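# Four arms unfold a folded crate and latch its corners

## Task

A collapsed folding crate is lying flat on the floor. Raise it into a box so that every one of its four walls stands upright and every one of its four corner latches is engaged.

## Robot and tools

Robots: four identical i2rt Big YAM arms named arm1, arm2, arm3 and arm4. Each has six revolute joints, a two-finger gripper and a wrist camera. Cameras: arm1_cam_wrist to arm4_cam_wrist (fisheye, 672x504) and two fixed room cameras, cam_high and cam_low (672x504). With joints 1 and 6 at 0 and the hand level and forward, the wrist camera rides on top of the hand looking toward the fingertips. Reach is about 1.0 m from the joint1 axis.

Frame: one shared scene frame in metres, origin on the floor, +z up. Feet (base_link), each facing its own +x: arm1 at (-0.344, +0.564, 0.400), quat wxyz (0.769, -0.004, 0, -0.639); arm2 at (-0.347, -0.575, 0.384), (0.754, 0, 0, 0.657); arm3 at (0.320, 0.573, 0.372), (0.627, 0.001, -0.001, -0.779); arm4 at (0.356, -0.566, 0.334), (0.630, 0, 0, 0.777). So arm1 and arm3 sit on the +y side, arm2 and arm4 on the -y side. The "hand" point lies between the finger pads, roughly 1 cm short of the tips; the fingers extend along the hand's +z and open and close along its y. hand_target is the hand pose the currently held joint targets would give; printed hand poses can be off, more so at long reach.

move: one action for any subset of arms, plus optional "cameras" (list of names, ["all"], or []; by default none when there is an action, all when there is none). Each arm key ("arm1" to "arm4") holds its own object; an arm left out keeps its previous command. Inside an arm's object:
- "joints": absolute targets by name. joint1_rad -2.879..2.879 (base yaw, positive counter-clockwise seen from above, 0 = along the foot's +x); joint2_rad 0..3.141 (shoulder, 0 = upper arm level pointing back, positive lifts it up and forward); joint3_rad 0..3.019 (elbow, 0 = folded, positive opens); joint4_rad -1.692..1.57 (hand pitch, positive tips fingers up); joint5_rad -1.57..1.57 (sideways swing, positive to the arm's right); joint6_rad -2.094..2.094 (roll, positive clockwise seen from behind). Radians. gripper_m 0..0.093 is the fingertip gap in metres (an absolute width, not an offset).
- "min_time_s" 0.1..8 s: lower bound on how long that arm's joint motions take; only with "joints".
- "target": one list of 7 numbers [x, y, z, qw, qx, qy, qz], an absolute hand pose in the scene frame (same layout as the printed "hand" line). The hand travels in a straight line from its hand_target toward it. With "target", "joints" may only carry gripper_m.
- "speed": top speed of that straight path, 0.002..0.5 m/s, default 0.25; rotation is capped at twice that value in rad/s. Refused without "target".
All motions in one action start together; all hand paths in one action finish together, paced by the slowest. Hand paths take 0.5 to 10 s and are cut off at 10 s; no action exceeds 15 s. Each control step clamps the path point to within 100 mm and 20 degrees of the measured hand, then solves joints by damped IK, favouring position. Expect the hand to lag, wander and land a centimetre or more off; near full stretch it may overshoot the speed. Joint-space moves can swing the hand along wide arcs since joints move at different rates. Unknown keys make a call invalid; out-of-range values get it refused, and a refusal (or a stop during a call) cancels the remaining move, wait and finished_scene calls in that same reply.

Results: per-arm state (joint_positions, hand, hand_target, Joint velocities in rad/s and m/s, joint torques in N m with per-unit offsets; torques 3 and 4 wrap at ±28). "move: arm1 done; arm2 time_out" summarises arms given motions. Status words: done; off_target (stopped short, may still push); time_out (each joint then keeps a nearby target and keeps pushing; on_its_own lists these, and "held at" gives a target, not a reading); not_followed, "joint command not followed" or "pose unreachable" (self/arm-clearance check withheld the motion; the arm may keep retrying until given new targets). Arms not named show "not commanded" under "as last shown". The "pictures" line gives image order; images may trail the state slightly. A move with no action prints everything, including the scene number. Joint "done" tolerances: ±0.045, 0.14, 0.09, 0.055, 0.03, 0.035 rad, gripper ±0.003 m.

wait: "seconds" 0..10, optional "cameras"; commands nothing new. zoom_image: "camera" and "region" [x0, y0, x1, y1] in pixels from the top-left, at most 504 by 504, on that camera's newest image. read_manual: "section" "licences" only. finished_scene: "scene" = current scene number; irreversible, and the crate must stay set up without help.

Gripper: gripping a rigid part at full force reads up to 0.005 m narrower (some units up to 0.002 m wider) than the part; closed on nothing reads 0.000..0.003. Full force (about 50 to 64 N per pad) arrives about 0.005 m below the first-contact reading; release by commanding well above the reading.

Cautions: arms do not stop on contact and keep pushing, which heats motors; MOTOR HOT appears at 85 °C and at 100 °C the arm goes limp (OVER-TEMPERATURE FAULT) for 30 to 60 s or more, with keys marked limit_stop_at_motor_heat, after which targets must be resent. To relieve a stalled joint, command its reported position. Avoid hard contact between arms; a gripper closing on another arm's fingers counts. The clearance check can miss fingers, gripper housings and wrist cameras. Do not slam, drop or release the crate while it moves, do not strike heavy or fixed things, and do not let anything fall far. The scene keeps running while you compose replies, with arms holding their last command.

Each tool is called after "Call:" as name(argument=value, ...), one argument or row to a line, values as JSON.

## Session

Call:
move(
)

Call:
zoom_image(
  camera="cam_high",
  region=[250, 240, 430, 410],
)

Scene clock: 0.00 s.
Joint torques (N m): no reading
Motor temperatures (°C): arm1=[27 28 27 26 23 23 25] | arm2=[23 24 24 24 27 26 24] | arm3=[26 24 26 23 26 23 27] | arm4=[24 26 26 29 26 24 26]
Heat: arm1: hottest joint2_rad 28 °C; arm2: hottest joint5_rad 27 °C; arm3: hottest gripper 27 °C; arm4: hottest joint4_rad 29 °C.
Joint velocities: within noise
arm1.joint_positions: joint1_rad=+0.789 joint2_rad=+0.609 joint3_rad=+1.408 joint4_rad=-1.451 joint5_rad=+0.217 joint6_rad=-0.687 gripper_m=+0.09396
arm1.joint_status: not commanded
arm1.hand: x=-0.1883 y=+0.4177 z=+0.9285 quat_wxyz=(-0.292, -0.006, -0.892, +0.344) (m; scene frame)
arm1.hand_target: x=-0.1903 y=+0.4192 z=+0.9383 quat_wxyz=(-0.301, -0.007, -0.887, +0.350) (m; scene frame)
arm1.hand_status: not commanded
arm2.joint_positions: joint1_rad=-0.187 joint2_rad=+0.597 joint3_rad=+1.311 joint4_rad=-1.291 joint5_rad=+0.240 joint6_rad=-0.242 gripper_m=+0.09396
arm2.joint_status: not commanded
arm2.hand: x=-0.2313 y=-0.3616 z=+0.9012 quat_wxyz=(-0.466, +0.549, -0.680, -0.136) (m; scene frame)
arm2.hand_target: x=-0.2318 y=-0.3633 z=+0.9149 quat_wxyz=(-0.477, +0.543, -0.676, -0.143) (m; scene frame)
arm2.hand_status: not commanded
arm3.joint_positions: joint1_rad=+0.868 joint2_rad=+0.636 joint3_rad=+1.401 joint4_rad=-1.459 joint5_rad=+0.267 joint6_rad=-0.464 gripper_m=+0.09396
arm3.joint_status: not commanded
arm3.hand: x=+0.4150 y=+0.3713 z=+0.8920 quat_wxyz=(-0.249, -0.258, -0.861, +0.361) (m; scene frame)
arm3.hand_target: x=+0.4139 y=+0.3728 z=+0.9011 quat_wxyz=(-0.257, -0.258, -0.856, +0.367) (m; scene frame)
arm3.hand_status: not commanded
arm4.joint_positions: joint1_rad=-0.127 joint2_rad=+0.607 joint3_rad=+1.357 joint4_rad=-1.287 joint5_rad=+0.181 joint6_rad=-0.762 gripper_m=+0.09396
arm4.joint_status: not commanded
arm4.hand: x=+0.3685 y=-0.3250 z=+0.8718 quat_wxyz=(-0.478, +0.793, -0.350, -0.141) (m; scene frame)
arm4.hand_target: x=+0.3687 y=-0.3277 z=+0.8812 quat_wxyz=(-0.487, +0.788, -0.349, -0.145) (m; scene frame)
arm4.hand_status: not commanded
pictures: arm1_cam_wrist, arm2_cam_wrist, arm3_cam_wrist, arm4_cam_wrist, cam_high, cam_low

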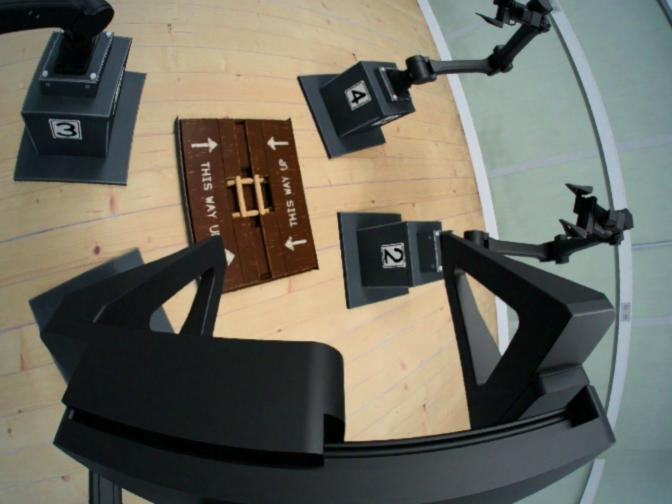

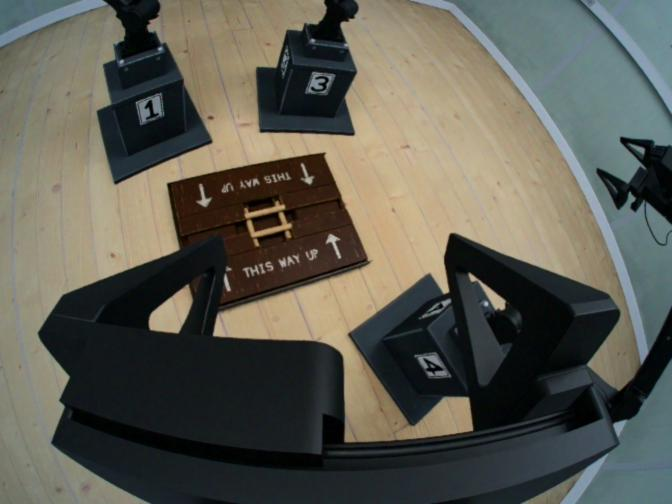

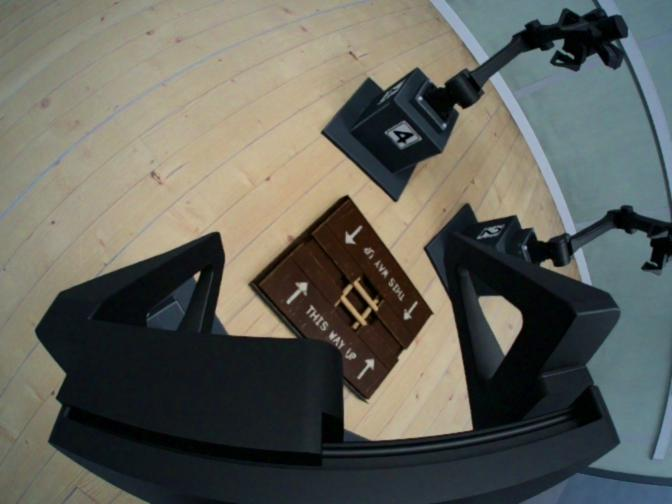

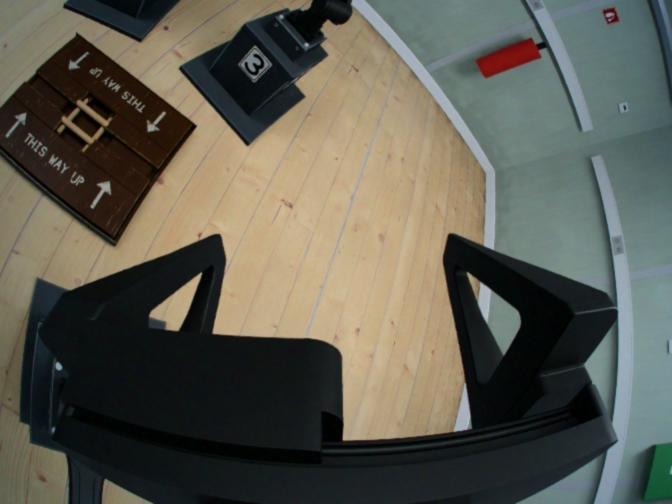

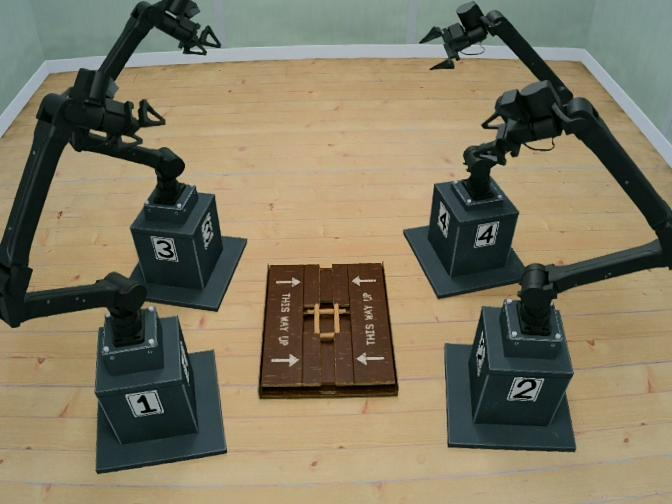

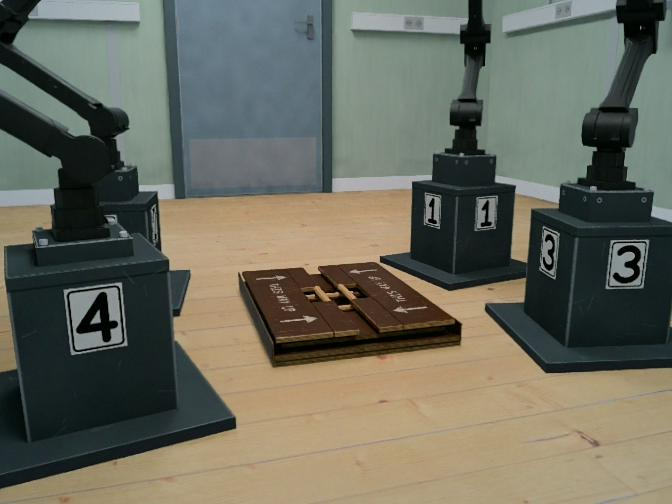

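Scaled by 2.800 from the camera's 672x504 image, which has a finer 960x720 frame.

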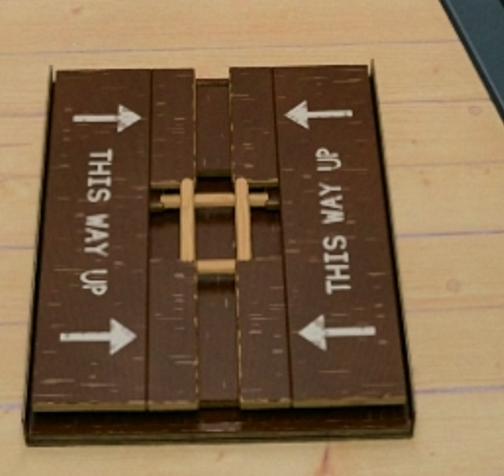

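Call:
move(
  arm1={"target": [-0.028, 0.038, 0.13, 0, 0, 1, 0], "speed": 0.45, "joints": {"gripper_m": 0.05}},
  arm4={"target": [0.05, -0.25, 0.36, 0, 1, 0, 0], "speed": 0.45, "joints": {"gripper_m": 0.05}},
  arm2={"target": [-0.25, -0.28, 0.42, 0, 0.6997, -0.7145, 0], "speed": 0.45, "joints": {"gripper_m": 0.05}},
  arm3={"target": [0.22, 0.28, 0.42, 0, 0.7145, 0.6997, 0], "speed": 0.45, "joints": {"gripper_m": 0.05}},
  cameras=["arm1_cam_wrist", "cam_high"],
)

Scene clock: 29.40 s.
Joint torques (N m): arm1=[-1.08 -24.35 7.27 0.12 0.15 -0.02] | arm2=[0.26 -8.53 7.19 0.68 -0.13 -0.13] | arm3=[-2.08 -6.18 6.89 0.88 0.24 0.16] | arm4=[1.73 -11.75 11.03 0.03 -0.22 -0.1]
Motor temperatures (°C): arm1=[27 28 29 26 23 23 25] | arm2=[23 24 26 25 27 26 24] | arm3=[26 24 29 23 26 23 27] | arm4=[24 26 28 29 26 25 26]
Heat: arm1: hottest joint3_rad 29 °C; arm2: hottest joint5_rad 27 °C; arm3: hottest joint3_rad 29 °C; arm4: hottest joint4_rad 29 °C.
move: arm1 off_target; arm2 off_target; arm3 done; arm4 off_target
Joint velocities: within noise
arm1.joint_positions: joint1_rad=+0.372 joint2_rad=+2.557 joint3_rad=+1.629 joint4_rad=-0.661 joint5_rad=-0.010 joint6_rad=-1.009 gripper_m=+0.05007
arm1.joint_status: all done
arm1.hand: x=-0.0280 y=+0.0546 z=+0.1300 quat_wxyz=(+0.003, -0.003, -1.000, -0.008) (m; scene frame)
arm1.hand_target: x=-0.0278 y=+0.0445 z=+0.1274 quat_wxyz=(+0.003, -0.001, -1.000, -0.005) (m; scene frame)
arm1.hand_status: off_target (0.017 m and 1.0 deg from the pose sent, 0.899 m and 53.7 deg at the start; pose on its path clipped on 35 of 100 steps)
arm2.joint_positions: joint1_rad=-0.187 joint2_rad=+1.347 joint3_rad=+0.682 joint4_rad=-0.941 joint5_rad=+0.005 joint6_rad=-0.280 gripper_m=+0.05013
arm2.joint_status: all done
arm2.hand: x=-0.2513 y=-0.2952 z=+0.4155 quat_wxyz=(+0.014, +0.691, -0.722, +0.011) (m; scene frame)
arm2.hand_target: x=-0.2491 y=-0.2830 z=+0.4198 quat_wxyz=(+0.003, +0.696, -0.718, +0.004) (m; scene frame)
arm2.hand_status: off_target (0.016 m and 2.4 deg from the pose sent, 0.488 m and 59.0 deg at the start)
arm3.joint_positions: joint1_rad=-0.103 joint2_rad=+1.312 joint3_rad=+0.710 joint4_rad=-0.986 joint5_rad=-0.003 joint6_rad=-0.306 gripper_m=+0.05013
arm3.joint_status: all done
arm3.hand: x=+0.2262 y=+0.2877 z=+0.4208 quat_wxyz=(+0.002, -0.711, -0.703, -0.010) (m; scene frame)
arm3.hand_target: x=+0.2193 y=+0.2826 z=+0.4191 quat_wxyz=(+0.002, -0.719, -0.695, -0.007) (m; scene frame)
arm3.hand_status: done (0.010 m and 1.2 deg from the pose sent, 0.519 m and 76.3 deg at the start)
arm4.joint_positions: joint1_rad=+0.550 joint2_rad=+1.663 joint3_rad=+1.003 joint4_rad=-0.950 joint5_rad=+0.010 joint6_rad=-0.772 gripper_m=+0.05007
arm4.joint_status: all done
arm4.hand: x=+0.0715 y=-0.2623 z=+0.3536 quat_wxyz=(+0.011, +1.000, -0.021, +0.017) (m; scene frame)
arm4.hand_target: x=+0.0570 y=-0.2510 z=+0.3588 quat_wxyz=(+0.001, +1.000, -0.009, +0.006) (m; scene frame)
arm4.hand_status: off_target (0.026 m and 3.3 deg from the pose sent, 0.607 m and 75.1 deg at the start)
pictures: arm1_cam_wrist, cam_high

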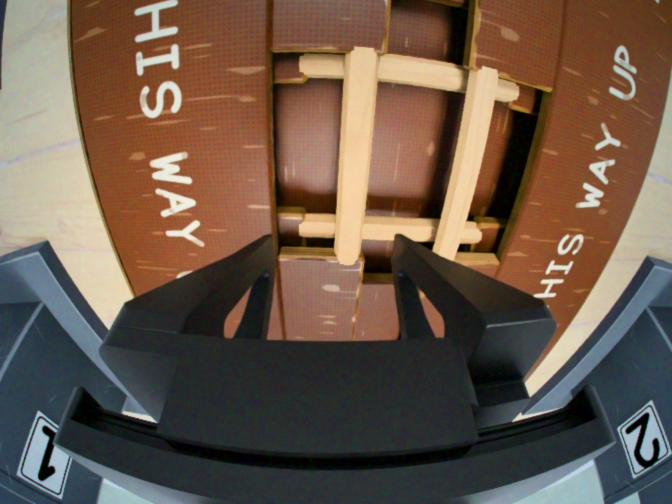

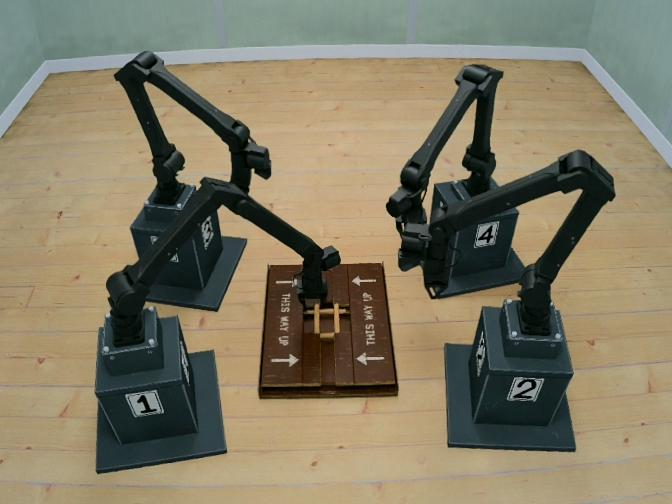

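Call:
move(
  arm1={"target": [-0.026, 0.024, 0.046, 0, 0, 1, 0], "speed": 0.2},
  cameras=["arm1_cam_wrist"],
)

Call:
move(
  arm1={"joints": {"gripper_m": 0.012}, "min_time_s": 0.5},
  cameras=["arm1_cam_wrist"],
)

Scene clock: 32.30 s.
Joint torques (N m): arm1=[-1.32 -25.17 6.95 0.27 0.16 -0.01] | arm2=[0.26 -8.53 7.2 0.68 -0.13 -0.13] | arm3=[-1.49 -6.48 6.91 0.87 0.2 0.15] | arm4=[2.2 -11.81 11.02 0.05 -0.22 -0.1]
Motor temperatures (°C): arm1=[27 28 29 26 23 23 25] | arm2=[23 24 26 24 27 26 24] | arm3=[26 24 29 23 26 23 27] | arm4=[24 26 29 29 26 25 26]
Heat: arm1: hottest joint3_rad 29 °C; arm2: hottest joint5_rad 27 °C; arm3: hottest joint3_rad 29 °C; arm4: hottest joint3_rad 29 °C.
move: arm1 off_target
Joint velocities: within noise
arm1.joint_positions: joint1_rad=+0.358 joint2_rad=+2.771 joint3_rad=+1.810 joint4_rad=-0.632 joint5_rad=-0.010 joint6_rad=-1.023 gripper_m=+0.05007
arm1.joint_status: not commanded
arm1.hand: x=-0.0286 y=+0.0382 z=+0.0446 quat_wxyz=(+0.004, -0.003, -1.000, -0.009) (m; scene frame)
arm1.hand_target: x=-0.0269 y=+0.0252 z=+0.0457 quat_wxyz=(+0.000, -0.001, -1.000, -0.001) (m; scene frame)
arm1.hand_status: off_target (0.015 m and 1.2 deg from the pose sent, 0.089 m and 1.0 deg at the start)
arm2, arm3: as last shown
arm4.joint_positions: joint1_rad=+0.548 joint2_rad=+1.663 joint3_rad=+1.003 joint4_rad=-0.950 joint5_rad=+0.010 joint6_rad=-0.772 gripper_m=+0.05007
arm4.joint_status: not commanded
arm4.hand: x=+0.0719 y=-0.2618 z=+0.3536 quat_wxyz=(+0.011, +1.000, -0.021, +0.017) (m; scene frame)
arm4.hand_target: x=+0.0575 y=-0.2505 z=+0.3588 quat_wxyz=(+0.001, +1.000, -0.010, +0.007) (m; scene frame)
arm4.hand_status: not commanded
pictures: arm1_cam_wrist

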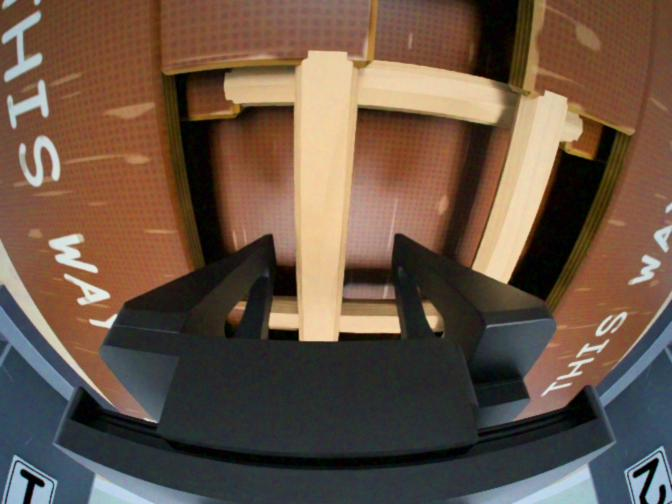

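Scene clock: 33.03 s.
Joint torques (N m): arm1=[-0.73 -25.64 6.95 1.02 0.32 -0.17] | arm2=[0.26 -8.53 7.19 0.66 -0.14 -0.13] | arm3=[-1.79 -6.07 6.69 0.7 0.21 0.11] | arm4=[2.14 -11.75 11.02 0.05 -0.22 -0.1]
Motor temperatures (°C): arm1=[27 29 29 26 23 23 25] | arm2=[23 24 26 24 27 26 24] | arm3=[26 24 29 23 26 23 27] | arm4=[24 26 29 29 26 25 26]
Heat: arm1: hottest joint2_rad 29 °C; arm2: hottest joint5_rad 27 °C; arm3: hottest joint3_rad 29 °C; arm4: hottest joint3_rad 29 °C.
move: arm1 off_target
Joint velocities: within noise
arm1.joint_positions: joint1_rad=+0.359 joint2_rad=+2.771 joint3_rad=+1.810 joint4_rad=-0.644 joint5_rad=-0.023 joint6_rad=-1.009 gripper_m=+0.01762
arm1.joint_status: gripper_m off_target (ended at +0.01765, target +0.01200)
arm1.hand: x=-0.0275 y=+0.0424 z=+0.0447 quat_wxyz=(+0.002, -0.009, -1.000, -0.018) (m; scene frame)
arm1.hand_target: x=-0.0251 y=+0.0261 z=+0.0459 quat_wxyz=(-0.003, +0.000, -1.000, -0.003) (m; scene frame)
arm1.hand_status: not commanded
arm2, arm3, arm4: as last shown
pictures: arm1_cam_wrist

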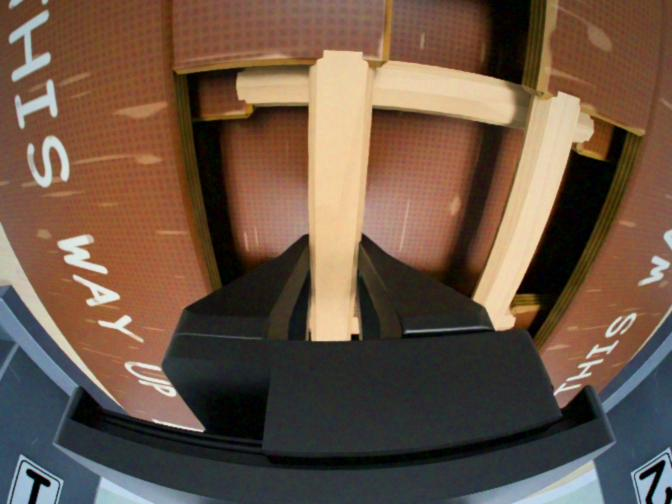

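Call:
move(
  arm1={"target": [-0.026, 0.0495, 0.135, 0, 0, 0.9763, -0.2164], "speed": 0.2},
  cameras=[],
)

Call:
move(
  arm1={"target": [-0.0255, 0.1055, 0.198, 0, 0, 0.9063, -0.4226], "speed": 0.2},
  arm4={"target": [-0.01, -0.07, 0.26, 0, 1, 0, 0], "speed": 0.3},
  cameras=["arm1_cam_wrist", "cam_low"],
)

Call:
move(
  arm1={"target": [-0.025, 0.18, 0.237, 0, 0, 0.7934, -0.6088], "speed": 0.2},
  arm4={"target": [-0.0195, -0.003, 0.11, 0, 1, 0, 0], "speed": 0.3},
  cameras=["arm4_cam_wrist"],
)

Scene clock: 38.03 s.
Joint torques (N m): arm1=[-0.5 -25.93 3.07 1.61 0.76 -0.08] | arm2=[0.26 -8.53 7.2 0.68 -0.13 -0.13] | arm3=[-1.73 -6.53 6.87 0.85 0.25 0.15] | arm4=[2.14 -11.75 11.03 0.05 -0.22 -0.1]
Motor temperatures (°C): arm1=[27 29 29 26 23 23 25] | arm2=[23 24 26 24 27 26 24] | arm3=[26 24 29 23 26 23 27] | arm4=[24 26 29 29 26 25 26]
Heat: arm1: hottest joint2_rad 29 °C; arm2: hottest joint5_rad 27 °C; arm3: hottest joint3_rad 29 °C; arm4: hottest joint3_rad 29 °C.
move: arm1 off_target
Joint velocities: within noise
arm1.joint_positions: joint1_rad=+0.439 joint2_rad=+2.505 joint3_rad=+1.342 joint4_rad=-0.072 joint5_rad=+0.229 joint6_rad=-0.966 gripper_m=+0.01762
arm1.joint_status: not commanded
arm1.hand: x=-0.0286 y=+0.0538 z=+0.1214 quat_wxyz=(-0.001, -0.009, -0.979, +0.203) (m; scene frame)
arm1.hand_target: x=-0.0260 y=+0.0478 z=+0.1347 quat_wxyz=(-0.001, +0.001, -0.976, +0.217) (m; scene frame)
arm1.hand_status: off_target (0.015 m and 1.8 deg from the pose sent, 0.091 m and 27.0 deg at the start)
arm2, arm3, arm4: as last shown
pictures: none
No camera images: "cameras" was empty.

Scene clock: 40.10 s.
Joint torques (N m): arm1=[0.73 -21.83 1.39 2.35 0.7 -0.07] | arm2=[0.32 -8.41 7.19 0.68 -0.14 -0.12] | arm3=[-1.79 -5.95 6.87 0.9 0.24 0.15] | arm4=[1.08 -19.14 11.41 -0.54 -0.24 -0.11]
Motor temperatures (°C): arm1=[27 29 29 26 23 23 25] | arm2=[23 24 26 24 27 26 24] | arm3=[26 24 30 23 26 23 27] | arm4=[24 27 29 29 26 25 26]
Heat: arm1: hottest joint2_rad 29 °C; arm2: hottest joint5_rad 27 °C; arm3: hottest joint3_rad 30 °C; arm4: hottest joint3_rad 29 °C.
move: arm1 done; arm4 off_target
Joint velocities: within noise
arm1.joint_positions: joint1_rad=+0.582 joint2_rad=+2.393 joint3_rad=+0.997 joint4_rad=+0.514 joint5_rad=+0.553 joint6_rad=-0.986 gripper_m=+0.01762
arm1.joint_status: not commanded
arm1.hand: x=-0.0278 y=+0.1011 z=+0.1914 quat_wxyz=(+0.000, -0.008, -0.909, +0.417) (m; scene frame)
arm1.hand_target: x=-0.0258 y=+0.1042 z=+0.1979 quat_wxyz=(+0.001, +0.001, -0.906, +0.423) (m; scene frame)
arm1.hand_status: done (0.008 m and 1.2 deg from the pose sent, 0.093 m and 26.6 deg at the start)
arm2, arm3: as last shown
arm4.joint_positions: joint1_rad=+0.433 joint2_rad=+2.188 joint3_rad=+1.558 joint4_rad=-0.945 joint5_rad=+0.000 joint6_rad=-0.918 gripper_m=+0.05007
arm4.joint_status: not commanded
arm4.hand: x=-0.0047 y=-0.0817 z=+0.2615 quat_wxyz=(+0.001, +1.000, -0.006, +0.001) (m; scene frame)
arm4.hand_target: x=-0.0091 y=-0.0706 z=+0.2585 quat_wxyz=(+0.000, +1.000, +0.000, -0.001) (m; scene frame)
arm4.hand_status: off_target (0.013 m and 0.7 deg from the pose sent, 0.229 m and 3.4 deg at the start)
pictures: arm1_cam_wrist, cam_low

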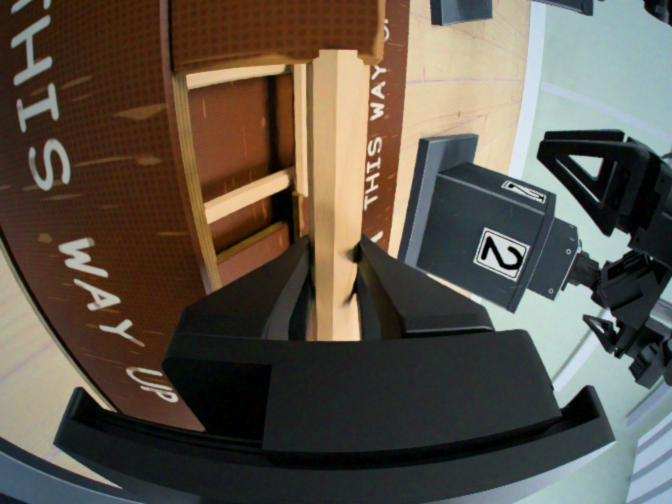

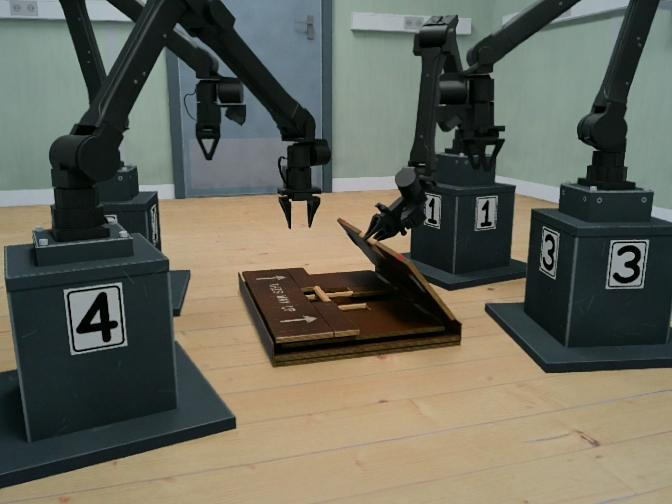

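Scene clock: 42.20 s.
Joint torques (N m): arm1=[0.79 -18.73 -0.8 3.3 0.68 0.02] | arm2=[0.32 -8.53 7.16 0.68 -0.13 -0.13] | arm3=[-1.67 -6.59 7.04 0.84 0.21 0.14] | arm4=[1.08 -22.18 10.77 -0.31 -0.19 -0.1]
Motor temperatures (°C): arm1=[27 29 29 26 23 23 25] | arm2=[23 24 26 24 27 26 24] | arm3=[26 24 30 23 26 23 27] | arm4=[24 27 29 29 26 25 26]
Heat: arm1: hottest joint2_rad 29 °C; arm2: hottest joint5_rad 27 °C; arm3: hottest joint3_rad 30 °C; arm4: hottest joint3_rad 29 °C.
move: arm1 done; arm4 off_target
Joint velocities: within noise
arm1.joint_positions: joint1_rad=+0.775 joint2_rad=+2.525 joint3_rad=+0.836 joint4_rad=+1.226 joint5_rad=+0.915 joint6_rad=-1.193 gripper_m=+0.01762
arm1.joint_status: not commanded
arm1.hand: x=-0.0262 y=+0.1712 z=+0.2343 quat_wxyz=(+0.005, -0.002, -0.796, +0.605) (m; scene frame)
arm1.hand_target: x=-0.0259 y=+0.1768 z=+0.2381 quat_wxyz=(+0.004, +0.004, -0.792, +0.610) (m; scene frame)
arm1.hand_status: done (0.009 m and 0.7 deg from the pose sent, 0.091 m and 25.8 deg at the start)
arm2, arm3: as last shown
arm4.joint_positions: joint1_rad=+0.386 joint2_rad=+2.573 joint3_rad=+1.866 joint4_rad=-0.873 joint5_rad=+0.000 joint6_rad=-0.966 gripper_m=+0.05007
arm4.joint_status: not commanded
arm4.hand: x=-0.0159 y=-0.0139 z=+0.1156 quat_wxyz=(+0.003, +1.000, -0.006, +0.003) (m; scene frame)
arm4.hand_target: x=-0.0180 y=-0.0050 z=+0.1095 quat_wxyz=(+0.000, +1.000, +0.000, +0.000) (m; scene frame)
arm4.hand_status: off_target (0.013 m and 0.9 deg from the pose sent, 0.171 m and 0.7 deg at the start)
pictures: arm4_cam_wrist

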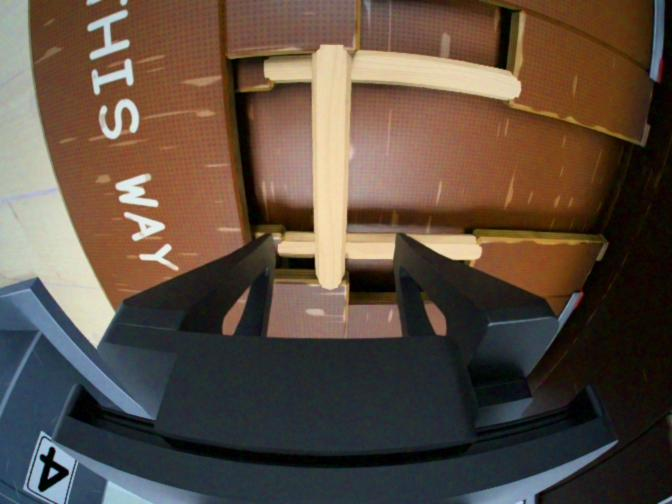

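Call:
move(
  arm1={"target": [-0.0255, 0.236, 0.245, 0, 0, 0.7771, -0.6293], "speed": 0.15},
  arm4={"target": [-0.0185, -0.0075, 0.044, 0, 1, 0, 0], "speed": 0.2},
  cameras=["arm4_cam_wrist"],
)

Call:
move(
  arm4={"joints": {"gripper_m": 0.012}, "min_time_s": 0.5},
  cameras=["arm4_cam_wrist"],
)

Scene clock: 45.30 s.
Joint torques (N m): arm1=[1.96 -17.49 -2.32 3.32 1.21 0.27] | arm2=[0.32 -8.53 7.19 0.68 -0.14 -0.13] | arm3=[-1.49 -6.18 6.9 0.75 0.19 0.18] | arm4=[1.55 -23 9.92 0.13 -0.16 -0.07]
Motor temperatures (°C): arm1=[27 29 29 26 23 23 25] | arm2=[23 24 26 24 27 26 24] | arm3=[26 24 30 23 26 23 27] | arm4=[24 27 29 29 26 25 26]
Heat: arm1: hottest joint2_rad 29 °C; arm2: hottest joint5_rad 27 °C; arm3: hottest joint3_rad 30 °C; arm4: hottest joint3_rad 29 °C.
move: arm1 off_target; arm4 off_target
Joint velocities: within noise
arm1.joint_positions: joint1_rad=+0.884 joint2_rad=+2.544 joint3_rad=+0.787 joint4_rad=+1.304 joint5_rad=+1.045 joint6_rad=-1.170 gripper_m=+0.01730
arm1.joint_status: not commanded
arm1.hand: x=-0.0254 y=+0.2157 z=+0.2415 quat_wxyz=(+0.008, -0.007, -0.779, +0.627) (m; scene frame)
arm1.hand_target: x=-0.0246 y=+0.2301 z=+0.2457 quat_wxyz=(-0.001, -0.005, -0.776, +0.631) (m; scene frame)
arm1.hand_status: off_target (0.021 m and 1.3 deg from the pose sent, 0.066 m and 3.5 deg at the start)
arm2, arm3: as last shown
arm4.joint_positions: joint1_rad=+0.386 joint2_rad=+2.707 joint3_rad=+1.926 joint4_rad=-0.813 joint5_rad=+0.000 joint6_rad=-0.966 gripper_m=+0.05007
arm4.joint_status: not commanded
arm4.hand: x=-0.0125 y=-0.0189 z=+0.0463 quat_wxyz=(+0.009, +1.000, -0.006, +0.006) (m; scene frame)
arm4.hand_target: x=-0.0178 y=-0.0085 z=+0.0438 quat_wxyz=(+0.000, +1.000, +0.000, +0.000) (m; scene frame)
arm4.hand_status: off_target (0.013 m and 1.5 deg from the pose sent, 0.072 m and 0.9 deg at the start)
pictures: arm4_cam_wrist

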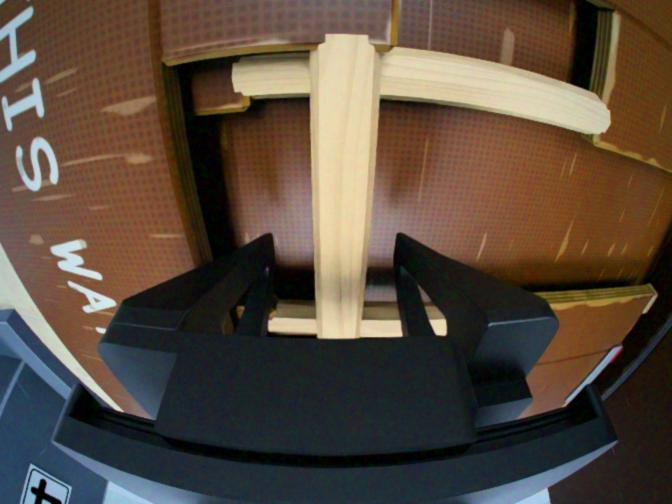

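Scene clock: 45.93 s.
Joint torques (N m): arm1=[2.55 -18.49 -2.39 3.44 1.21 0.23] | arm2=[0.32 -8.59 7.19 0.68 -0.13 -0.12] | arm3=[-1.2 -6.07 6.82 0.83 0.22 0.17] | arm4=[1.61 -23.06 9.87 -0.02 -0.2 -0.06]
Motor temperatures (°C): arm1=[27 29 29 26 23 23 25] | arm2=[23 24 26 24 27 26 24] | arm3=[26 24 30 23 26 23 27] | arm4=[24 27 29 29 26 25 26]
Heat: arm1: hottest joint2_rad 29 °C; arm2: hottest joint5_rad 27 °C; arm3: hottest joint3_rad 30 °C; arm4: hottest joint3_rad 29 °C.
move: arm4 off_target
Joint velocities: within noise
arm1, arm2, arm3: as last shown
arm4.joint_positions: joint1_rad=+0.384 joint2_rad=+2.707 joint3_rad=+1.928 joint4_rad=-0.807 joint5_rad=+0.002 joint6_rad=-0.966 gripper_m=+0.01676
arm4.joint_status: gripper_m off_target (ended at +0.01679, target +0.01200)
arm4.hand: x=-0.0127 y=-0.0163 z=+0.0467 quat_wxyz=(+0.006, +1.000, -0.007, +0.005) (m; scene frame)
arm4.hand_target: x=-0.0178 y=-0.0074 z=+0.0439 quat_wxyz=(-0.002, +1.000, +0.000, -0.001) (m; scene frame)
arm4.hand_status: not commanded
pictures: arm4_cam_wrist

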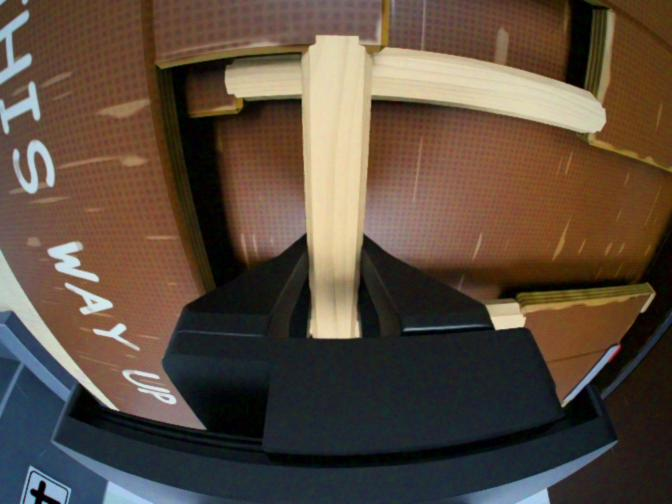

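Call:
move(
  arm4={"target": [-0.0185, -0.0228, 0.138, -0.2164, 0.9763, 0, 0], "speed": 0.2},
  cameras=[],
)

Call:
move(
  arm4={"target": [-0.0185, -0.0717, 0.207, -0.4226, 0.9063, 0, 0], "speed": 0.2},
  arm3={"target": [0.10, 0.12, 0.40, 0, 0.7145, 0.6997, 0], "speed": 0.3},
  cameras=["arm4_cam_wrist"],
)

Call:
move(
  arm4={"target": [-0.0195, -0.1435, 0.248, -0.6088, 0.7934, 0, 0], "speed": 0.2},
  arm3={"target": [0.03, 0.03, 0.28, 0, 0.7145, 0.6997, 0], "speed": 0.3},
  cameras=["arm4_cam_wrist", "cam_low"],
)

Call:
move(
  arm4={"target": [-0.0215, -0.204, 0.2575, -0.6428, 0.766, 0, 0], "speed": 0.15},
  arm3={"target": [0.016, 0.0045, 0.11, 0, 0.7145, 0.6997, 0], "speed": 0.3},
  cameras=["arm3_cam_wrist", "cam_high"],
)

Scene clock: 51.40 s.
Joint torques (N m): arm1=[2.26 -18.14 -2.18 3.29 1.21 0.22] | arm2=[0.26 -8.59 7.19 0.68 -0.13 -0.13] | arm3=[-1.79 -6.07 6.83 0.83 0.23 0.17] | arm4=[2.43 -24.41 5.3 0.73 0.1 -0.01]
Motor temperatures (°C): arm1=[27 29 29 26 23 23 26] | arm2=[23 24 26 24 27 26 24] | arm3=[26 24 30 23 26 23 27] | arm4=[24 28 29 29 26 25 27]
Heat: arm1: hottest joint2_rad 29 °C; arm2: hottest joint5_rad 27 °C; arm3: hottest joint3_rad 30 °C; arm4: hottest joint3_rad 29 °C.
move: arm4 off_target
Joint velocities: within noise
arm1: as last shown
arm2.joint_positions: joint1_rad=-0.187 joint2_rad=+1.347 joint3_rad=+0.682 joint4_rad=-0.941 joint5_rad=+0.005 joint6_rad=-0.280 gripper_m=+0.05013
arm2.joint_status: not commanded
arm2.hand: x=-0.2513 y=-0.2952 z=+0.4155 quat_wxyz=(+0.014, +0.691, -0.722, +0.011) (m; scene frame)
arm2.hand_target: x=-0.2491 y=-0.2830 z=+0.4198 quat_wxyz=(+0.003, +0.696, -0.718, +0.004) (m; scene frame)
arm2.hand_status: not commanded
arm3.joint_positions: joint1_rad=-0.103 joint2_rad=+1.312 joint3_rad=+0.710 joint4_rad=-0.986 joint5_rad=-0.003 joint6_rad=-0.306 gripper_m=+0.05013
arm3.joint_status: not commanded
arm3.hand: x=+0.2262 y=+0.2877 z=+0.4208 quat_wxyz=(+0.002, -0.711, -0.703, -0.010) (m; scene frame)
arm3.hand_target: x=+0.2193 y=+0.2826 z=+0.4191 quat_wxyz=(+0.002, -0.719, -0.695, -0.007) (m; scene frame)
arm3.hand_status: not commanded
arm4.joint_positions: joint1_rad=+0.459 joint2_rad=+2.430 joint3_rad=+1.486 joint4_rad=-0.301 joint5_rad=+0.255 joint6_rad=-0.930 gripper_m=+0.01676
arm4.joint_status: not commanded
arm4.hand: x=-0.0140 y=-0.0245 z=+0.1216 quat_wxyz=(-0.204, +0.979, -0.008, +0.002) (m; scene frame)
arm4.hand_target: x=-0.0207 y=-0.0245 z=+0.1369 quat_wxyz=(-0.213, +0.977, +0.002, -0.003) (m; scene frame)
arm4.hand_status: off_target (0.017 m and 1.7 deg from the pose sent, 0.092 m and 25.7 deg at the start)
pictures: none
No camera images: "cameras" was empty.

Scene clock: 53.30 s.
Joint torques (N m): arm1=[2.78 -18.02 -2.17 3.32 1.23 0.25] | arm2=[0.32 -8.53 7.19 0.68 -0.13 -0.13] | arm3=[-1.32 -12.57 9.51 -0.13 0.11 0] | arm4=[2.43 -21.25 4.07 1.76 0.35 -0.12]
Motor temperatures (°C): arm1=[27 29 29 26 23 23 26] | arm2=[23 24 26 24 27 26 24] | arm3=[26 24 30 23 26 23 27] | arm4=[24 28 29 29 26 25 27]
Heat: arm1: hottest joint2_rad 29 °C; arm2: hottest joint5_rad 27 °C; arm3: hottest joint3_rad 30 °C; arm4: hottest joint3_rad 29 °C.
move: arm3 off_target; arm4 off_target
Joint velocities: within noise
arm1, arm2: as last shown
arm3.joint_positions: joint1_rad=-0.224 joint2_rad=+1.789 joint3_rad=+1.203 joint4_rad=-0.991 joint5_rad=+0.000 joint6_rad=-0.416 gripper_m=+0.05013
arm3.joint_status: not commanded
arm3.hand: x=+0.1127 y=+0.1329 z=+0.3972 quat_wxyz=(+0.000, -0.715, -0.699, -0.004) (m; scene frame)
arm3.hand_target: x=+0.1004 y=+0.1211 z=+0.3984 quat_wxyz=(-0.001, -0.716, -0.698, +0.000) (m; scene frame)
arm3.hand_status: off_target (0.018 m and 0.4 deg from the pose sent, 0.211 m and 1.2 deg at the start)
arm4.joint_positions: joint1_rad=+0.586 joint2_rad=+2.266 joint3_rad=+1.129 joint4_rad=+0.235 joint5_rad=+0.577 joint6_rad=-0.960 gripper_m=+0.01676
arm4.joint_status: not commanded
arm4.hand: x=-0.0145 y=-0.0685 z=+0.1928 quat_wxyz=(-0.414, +0.910, -0.010, +0.002) (m; scene frame)
arm4.hand_target: x=-0.0193 y=-0.0701 z=+0.2071 quat_wxyz=(-0.423, +0.906, +0.002, +0.000) (m; scene frame)
arm4.hand_status: off_target (0.015 m and 1.7 deg from the pose sent, 0.098 m and 26.5 deg at the start)
pictures: arm4_cam_wrist

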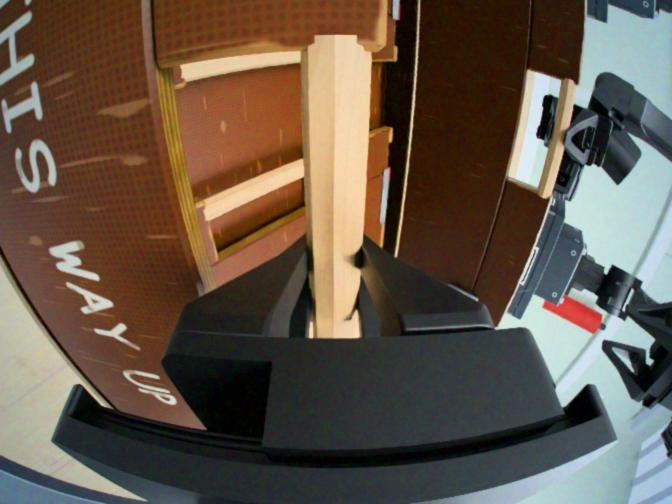

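Scene clock: 55.37 s.
Joint torques (N m): arm1=[2.26 -17.79 -2.35 3.49 1.2 0.19] | arm2=[0.32 -8.53 7.2 0.68 -0.14 -0.12] | arm3=[-1.67 -16.67 8.98 0.28 0.16 -0.05] | arm4=[2.43 -17.96 2.48 3.17 0.66 -0.28]
Motor temperatures (°C): arm1=[27 29 29 26 24 23 26] | arm2=[23 24 26 24 27 26 24] | arm3=[26 25 30 23 26 23 27] | arm4=[24 28 29 29 26 25 27]
Heat: arm1: hottest joint2_rad 29 °C; arm2: hottest joint5_rad 27 °C; arm3: hottest joint3_rad 30 °C; arm4: hottest joint3_rad 29 °C.
move: arm3 off_target; arm4 off_target
Joint velocities: within noise
arm1, arm2: as last shown
arm3.joint_positions: joint1_rad=-0.265 joint2_rad=+2.203 joint3_rad=+1.547 joint4_rad=-0.926 joint5_rad=+0.000 joint6_rad=-0.462 gripper_m=+0.05013
arm3.joint_status: not commanded
arm3.hand: x=+0.0426 y=+0.0416 z=+0.2853 quat_wxyz=(+0.001, -0.714, -0.700, -0.007) (m; scene frame)
arm3.hand_target: x=+0.0297 y=+0.0320 z=+0.2802 quat_wxyz=(+0.000, -0.714, -0.700, +0.000) (m; scene frame)
arm3.hand_status: off_target (0.018 m and 0.8 deg from the pose sent, 0.177 m and 0.4 deg at the start)
arm4.joint_positions: joint1_rad=+0.755 joint2_rad=+2.314 joint3_rad=+0.903 joint4_rad=+0.926 joint5_rad=+0.910 joint6_rad=-1.167 gripper_m=+0.01676
arm4.joint_status: not commanded
arm4.hand: x=-0.0160 y=-0.1395 z=+0.2365 quat_wxyz=(-0.598, +0.802, -0.007, -0.002) (m; scene frame)
arm4.hand_target: x=-0.0192 y=-0.1412 z=+0.2488 quat_wxyz=(-0.610, +0.793, +0.000, +0.001) (m; scene frame)
arm4.hand_status: off_target (0.013 m and 1.8 deg from the pose sent, 0.093 m and 26.2 deg at the start)
pictures: arm4_cam_wrist, cam_low

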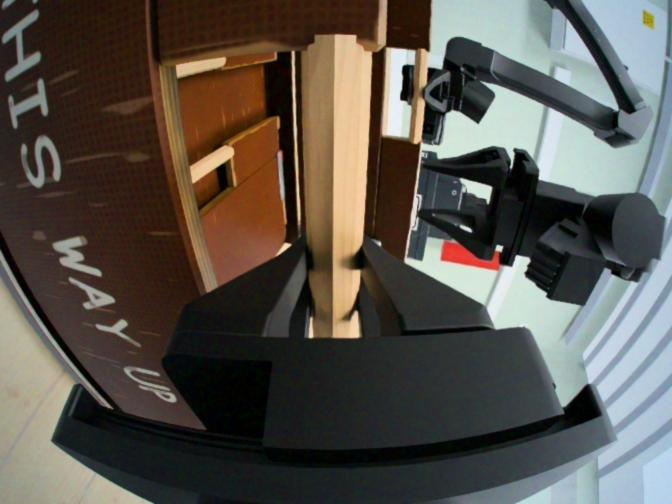

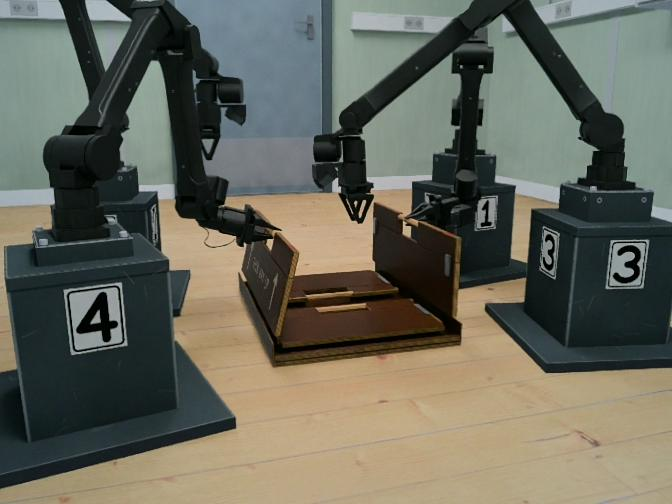

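Scene clock: 56.93 s.
Joint torques (N m): arm1=[2.43 -18.43 -2.22 3.41 1.17 0.25] | arm2=[0.32 -8.53 7.19 0.69 -0.13 -0.12] | arm3=[-1.26 -18.84 7.39 0.18 0.21 -0.05] | arm4=[4.78 -17.67 0.47 3.49 1.47 -0.22]
Motor temperatures (°C): arm1=[27 29 29 26 24 23 26] | arm2=[23 24 26 24 27 26 24] | arm3=[26 25 30 23 26 23 27] | arm4=[24 28 29 29 27 25 27]
Heat: arm1: hottest joint2_rad 29 °C; arm2: hottest joint5_rad 27 °C; arm3: hottest joint3_rad 30 °C; arm4: hottest joint3_rad 29 °C.
move: arm3 off_target; arm4 off_target
Joint velocities: within noise
arm1, arm2: as last shown
arm3.joint_positions: joint1_rad=-0.265 joint2_rad=+2.579 joint3_rad=+1.751 joint4_rad=-0.751 joint5_rad=+0.000 joint6_rad=-0.462 gripper_m=+0.05013
arm3.joint_status: not commanded
arm3.hand: x=+0.0272 y=+0.0112 z=+0.1162 quat_wxyz=(+0.000, -0.714, -0.700, -0.005) (m; scene frame)
arm3.hand_target: x=+0.0168 y=+0.0065 z=+0.1097 quat_wxyz=(+0.000, -0.715, -0.700, +0.000) (m; scene frame)
arm3.hand_status: off_target (0.014 m and 0.6 deg from the pose sent, 0.181 m and 0.8 deg at the start)
arm4.joint_positions: joint1_rad=+0.852 joint2_rad=+2.338 joint3_rad=+0.840 joint4_rad=+1.083 joint5_rad=+1.033 joint6_rad=-1.200 gripper_m=+0.01638
arm4.joint_status: not commanded
arm4.hand: x=-0.0162 y=-0.1856 z=+0.2434 quat_wxyz=(-0.630, +0.777, -0.008, +0.001) (m; scene frame)
arm4.hand_target: x=-0.0216 y=-0.2013 z=+0.2572 quat_wxyz=(-0.642, +0.766, -0.001, +0.001) (m; scene frame)
arm4.hand_status: off_target (0.024 m and 2.1 deg from the pose sent, 0.068 m and 6.6 deg at the start)
pictures: arm3_cam_wrist, cam_high

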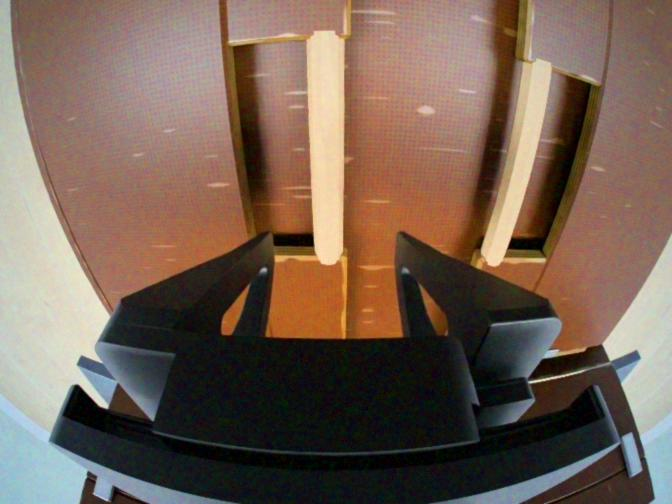

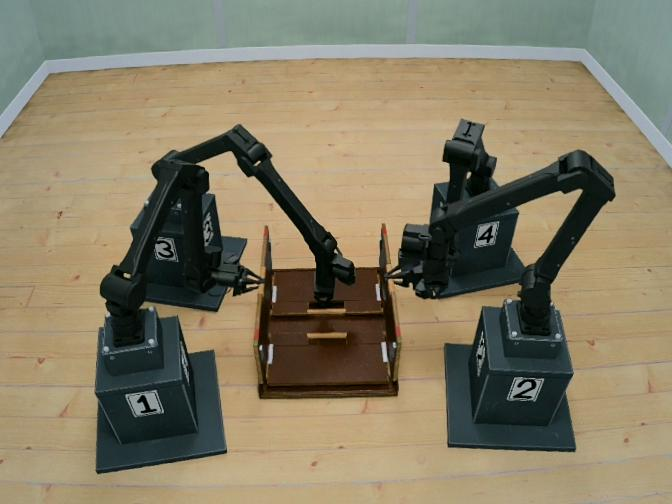

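Call:
move(
  arm3={"target": [0.0265, 0.0015, 0.030, 0, 0.7145, 0.6997, 0], "speed": 0.15},
  arm4={"target": [-0.0215, -0.216, 0.2575, -0.6428, 0.766, 0, 0], "speed": 0.05},
  cameras=["arm3_cam_wrist"],
)

Scene clock: 67.30 s.
Joint torques (N m): arm1=[2.49 -18.08 -2.45 3.25 1.22 0.26] | arm2=[0.26 -8.53 7.19 0.69 -0.13 -0.13] | arm3=[-0.44 -18.67 6.95 0.47 0.18 0.16] | arm4=[6.53 -18.08 -0.34 3.34 1.79 0.01]
Motor temperatures (°C): arm1=[27 30 29 26 24 23 26] | arm2=[23 24 26 24 27 26 24] | arm3=[26 25 30 23 26 23 27] | arm4=[24 28 28 29 28 25 27]
Heat: arm1: hottest joint2_rad 30 °C; arm2: hottest joint5_rad 27 °C; arm3: hottest joint3_rad 30 °C; arm4: hottest joint4_rad 29 °C.
move: arm3 off_target; arm4 off_target
Joint velocities: within noise
arm1, arm2: as last shown
arm3.joint_positions: joint1_rad=-0.265 joint2_rad=+2.748 joint3_rad=+1.857 joint4_rad=-0.692 joint5_rad=+0.000 joint6_rad=-0.462 gripper_m=+0.05013
arm3.joint_status: not commanded
arm3.hand: x=+0.0273 y=+0.0110 z=+0.0386 quat_wxyz=(+0.001, -0.714, -0.700, -0.007) (m; scene frame)
arm3.hand_target: x=+0.0269 y=+0.0025 z=+0.0302 quat_wxyz=(+0.000, -0.714, -0.700, +0.000) (m; scene frame)
arm3.hand_status: off_target (0.013 m and 0.8 deg from the pose sent, 0.087 m and 0.6 deg at the start)
arm4.joint_positions: joint1_rad=+0.855 joint2_rad=+2.341 joint3_rad=+0.843 joint4_rad=+1.083 joint5_rad=+1.045 joint6_rad=-1.200 gripper_m=+0.01638
arm4.joint_status: not commanded
arm4.hand: x=-0.0160 y=-0.1863 z=+0.2432 quat_wxyz=(-0.631, +0.775, -0.010, +0.004) (m; scene frame)
arm4.hand_target: x=-0.0248 y=-0.2120 z=+0.2575 quat_wxyz=(-0.643, +0.765, -0.003, -0.003) (m; scene frame)
arm4.hand_status: off_target (0.033 m and 2.1 deg from the pose sent, 0.034 m and 2.1 deg at the start)
pictures: arm3_cam_wrist

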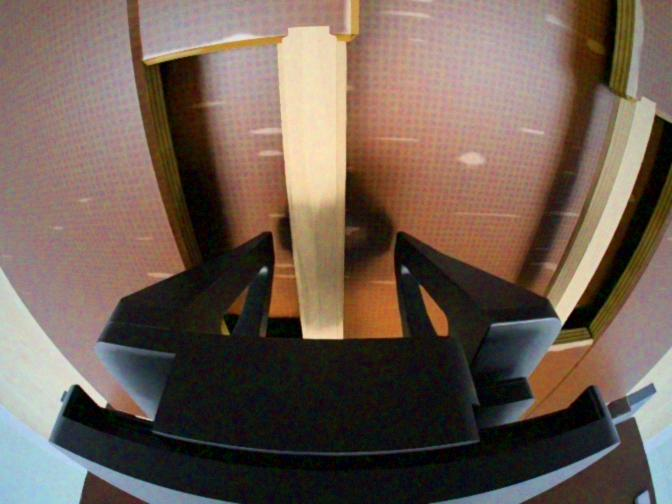

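Call:
move(
  arm3={"target": [0.0315, 0.0015, 0.028, 0, 0.7145, 0.6997, 0], "speed": 0.1, "joints": {"gripper_m": 0.012}},
  cameras=["arm3_cam_wrist", "cam_high"],
)

Call:
zoom_image(
  camera="cam_high",
  region=[230, 190, 440, 400],
)

Scene clock: 70.77 s.
Joint torques (N m): arm1=[2.61 -18.2 -2.37 3.43 1.18 0.21] | arm2=[0.26 -8.53 7.2 0.66 -0.13 -0.12] | arm3=[-0.03 -19.02 6.58 0.83 0.19 0.14] | arm4=[6.53 -18.08 -0.34 3.34 1.79 0.01]
Motor temperatures (°C): arm1=[27 30 29 26 24 23 26] | arm2=[23 24 26 24 27 26 24] | arm3=[26 26 30 23 26 23 27] | arm4=[24 28 28 29 29 25 27]
Heat: arm1: hottest joint2_rad 30 °C; arm2: hottest joint5_rad 27 °C; arm3: hottest joint3_rad 30 °C; arm4: hottest joint4_rad 29 °C.
move: arm3 off_target
Joint velocities: within noise
arm1, arm2, arm4: as last shown
arm3.joint_positions: joint1_rad=-0.258 joint2_rad=+2.748 joint3_rad=+1.857 joint4_rad=-0.693 joint5_rad=-0.009 joint6_rad=-0.465 gripper_m=+0.01704
arm3.joint_status: gripper_m off_target (ended at +0.01707, target +0.01200)
arm3.hand: x=+0.0332 y=+0.0083 z=+0.0386 quat_wxyz=(-0.003, -0.710, -0.704, -0.009) (m; scene frame)
arm3.hand_target: x=+0.0367 y=-0.0006 z=+0.0286 quat_wxyz=(-0.004, -0.709, -0.705, -0.001) (m; scene frame)
arm3.hand_status: off_target (0.013 m and 1.3 deg from the pose sent, 0.015 m and 0.8 deg at the start)
pictures: arm3_cam_wrist, cam_high

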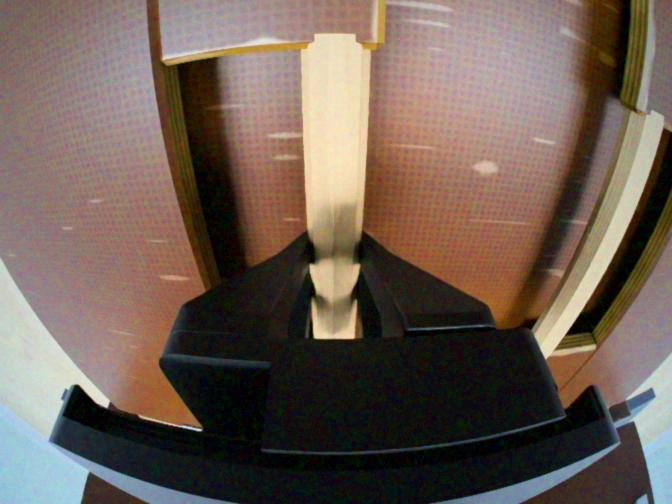

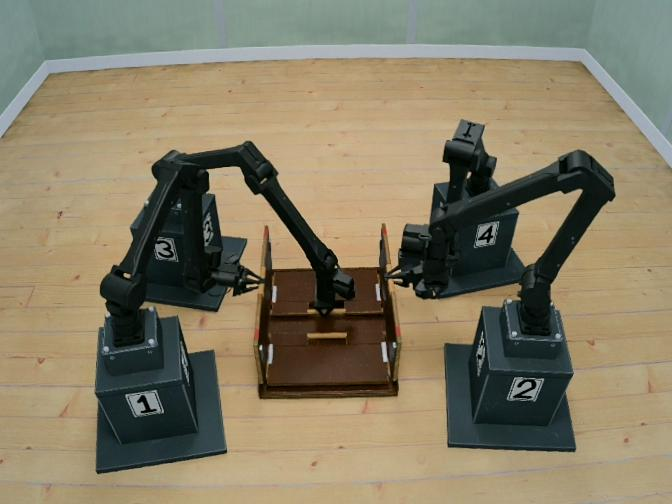

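Scaled by 2.400 from the camera's 672x504 image, which has a finer 960x720 frame.

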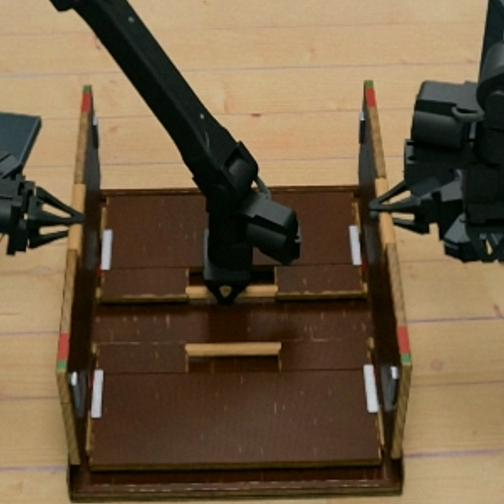

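Call:
move(
  arm3={"target": [0.053, 0.0005, 0.1465, -0.1546, 0.6976, 0.6831, -0.1514], "speed": 0.2},
  cameras=["cam_high"],
)

Call:
zoom_image(
  camera="cam_high",
  region=[230, 190, 440, 400],
)

Scene clock: 74.47 s.
Joint torques (N m): arm1=[2.84 -18.49 -2.32 3.48 1.2 0.23] | arm2=[0.26 -8.47 7.19 0.68 -0.13 -0.13] | arm3=[0.73 -22.59 3.34 0.61 0.87 0.13] | arm4=[6.48 -18.08 -0.34 3.34 1.79 0.01]
Motor temperatures (°C): arm1=[27 30 29 26 24 23 26] | arm2=[23 24 26 24 27 26 24] | arm3=[26 26 30 23 26 23 27] | arm4=[24 29 28 29 30 25 27]
Heat: arm1: hottest joint2_rad 30 °C; arm2: hottest joint5_rad 27 °C; arm3: hottest joint3_rad 30 °C; arm4: hottest joint5_rad 30 °C.
move: arm3 off_target
Joint velocities: within noise
arm1.joint_positions: joint1_rad=+0.884 joint2_rad=+2.544 joint3_rad=+0.787 joint4_rad=+1.304 joint5_rad=+1.045 joint6_rad=-1.170 gripper_m=+0.01730
arm1.joint_status: not commanded
arm1.hand: x=-0.0254 y=+0.2157 z=+0.2415 quat_wxyz=(+0.008, -0.007, -0.779, +0.627) (m; scene frame)
arm1.hand_target: x=-0.0246 y=+0.2301 z=+0.2457 quat_wxyz=(-0.001, -0.005, -0.776, +0.631) (m; scene frame)
arm1.hand_status: not commanded
arm2, arm4: as last shown
arm3.joint_positions: joint1_rad=-0.123 joint2_rad=+2.527 joint3_rad=+1.585 joint4_rad=-0.514 joint5_rad=+0.407 joint6_rad=-0.335 gripper_m=+0.01704
arm3.joint_status: not commanded
arm3.hand: x=+0.0493 y=+0.0096 z=+0.1229 quat_wxyz=(+0.156, -0.701, -0.682, +0.137) (m; scene frame)
arm3.hand_target: x=+0.0522 y=-0.0011 z=+0.1451 quat_wxyz=(+0.155, -0.699, -0.681, +0.154) (m; scene frame)
arm3.hand_status: off_target (0.026 m and 1.7 deg from the pose sent, 0.110 m and 26.0 deg at the start)
pictures: cam_high

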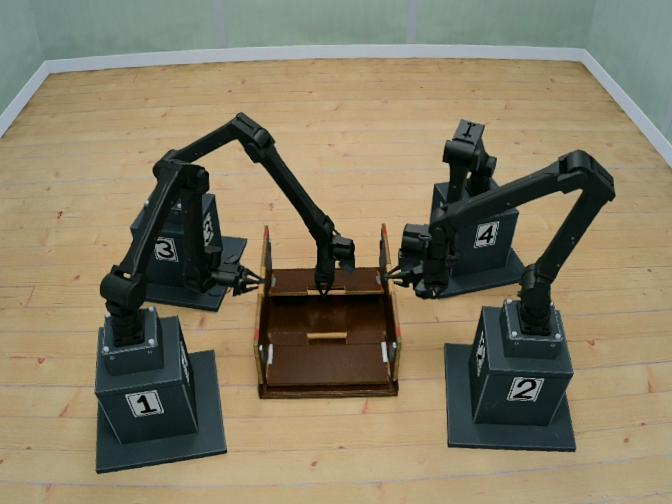

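Scaled by 2.400 from the camera's 672x504 image, which has a finer 960x720 frame.

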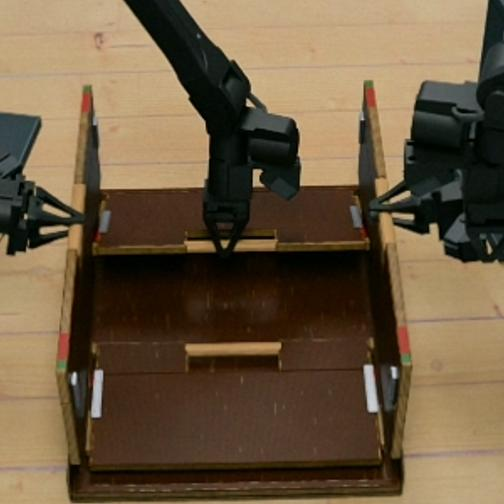

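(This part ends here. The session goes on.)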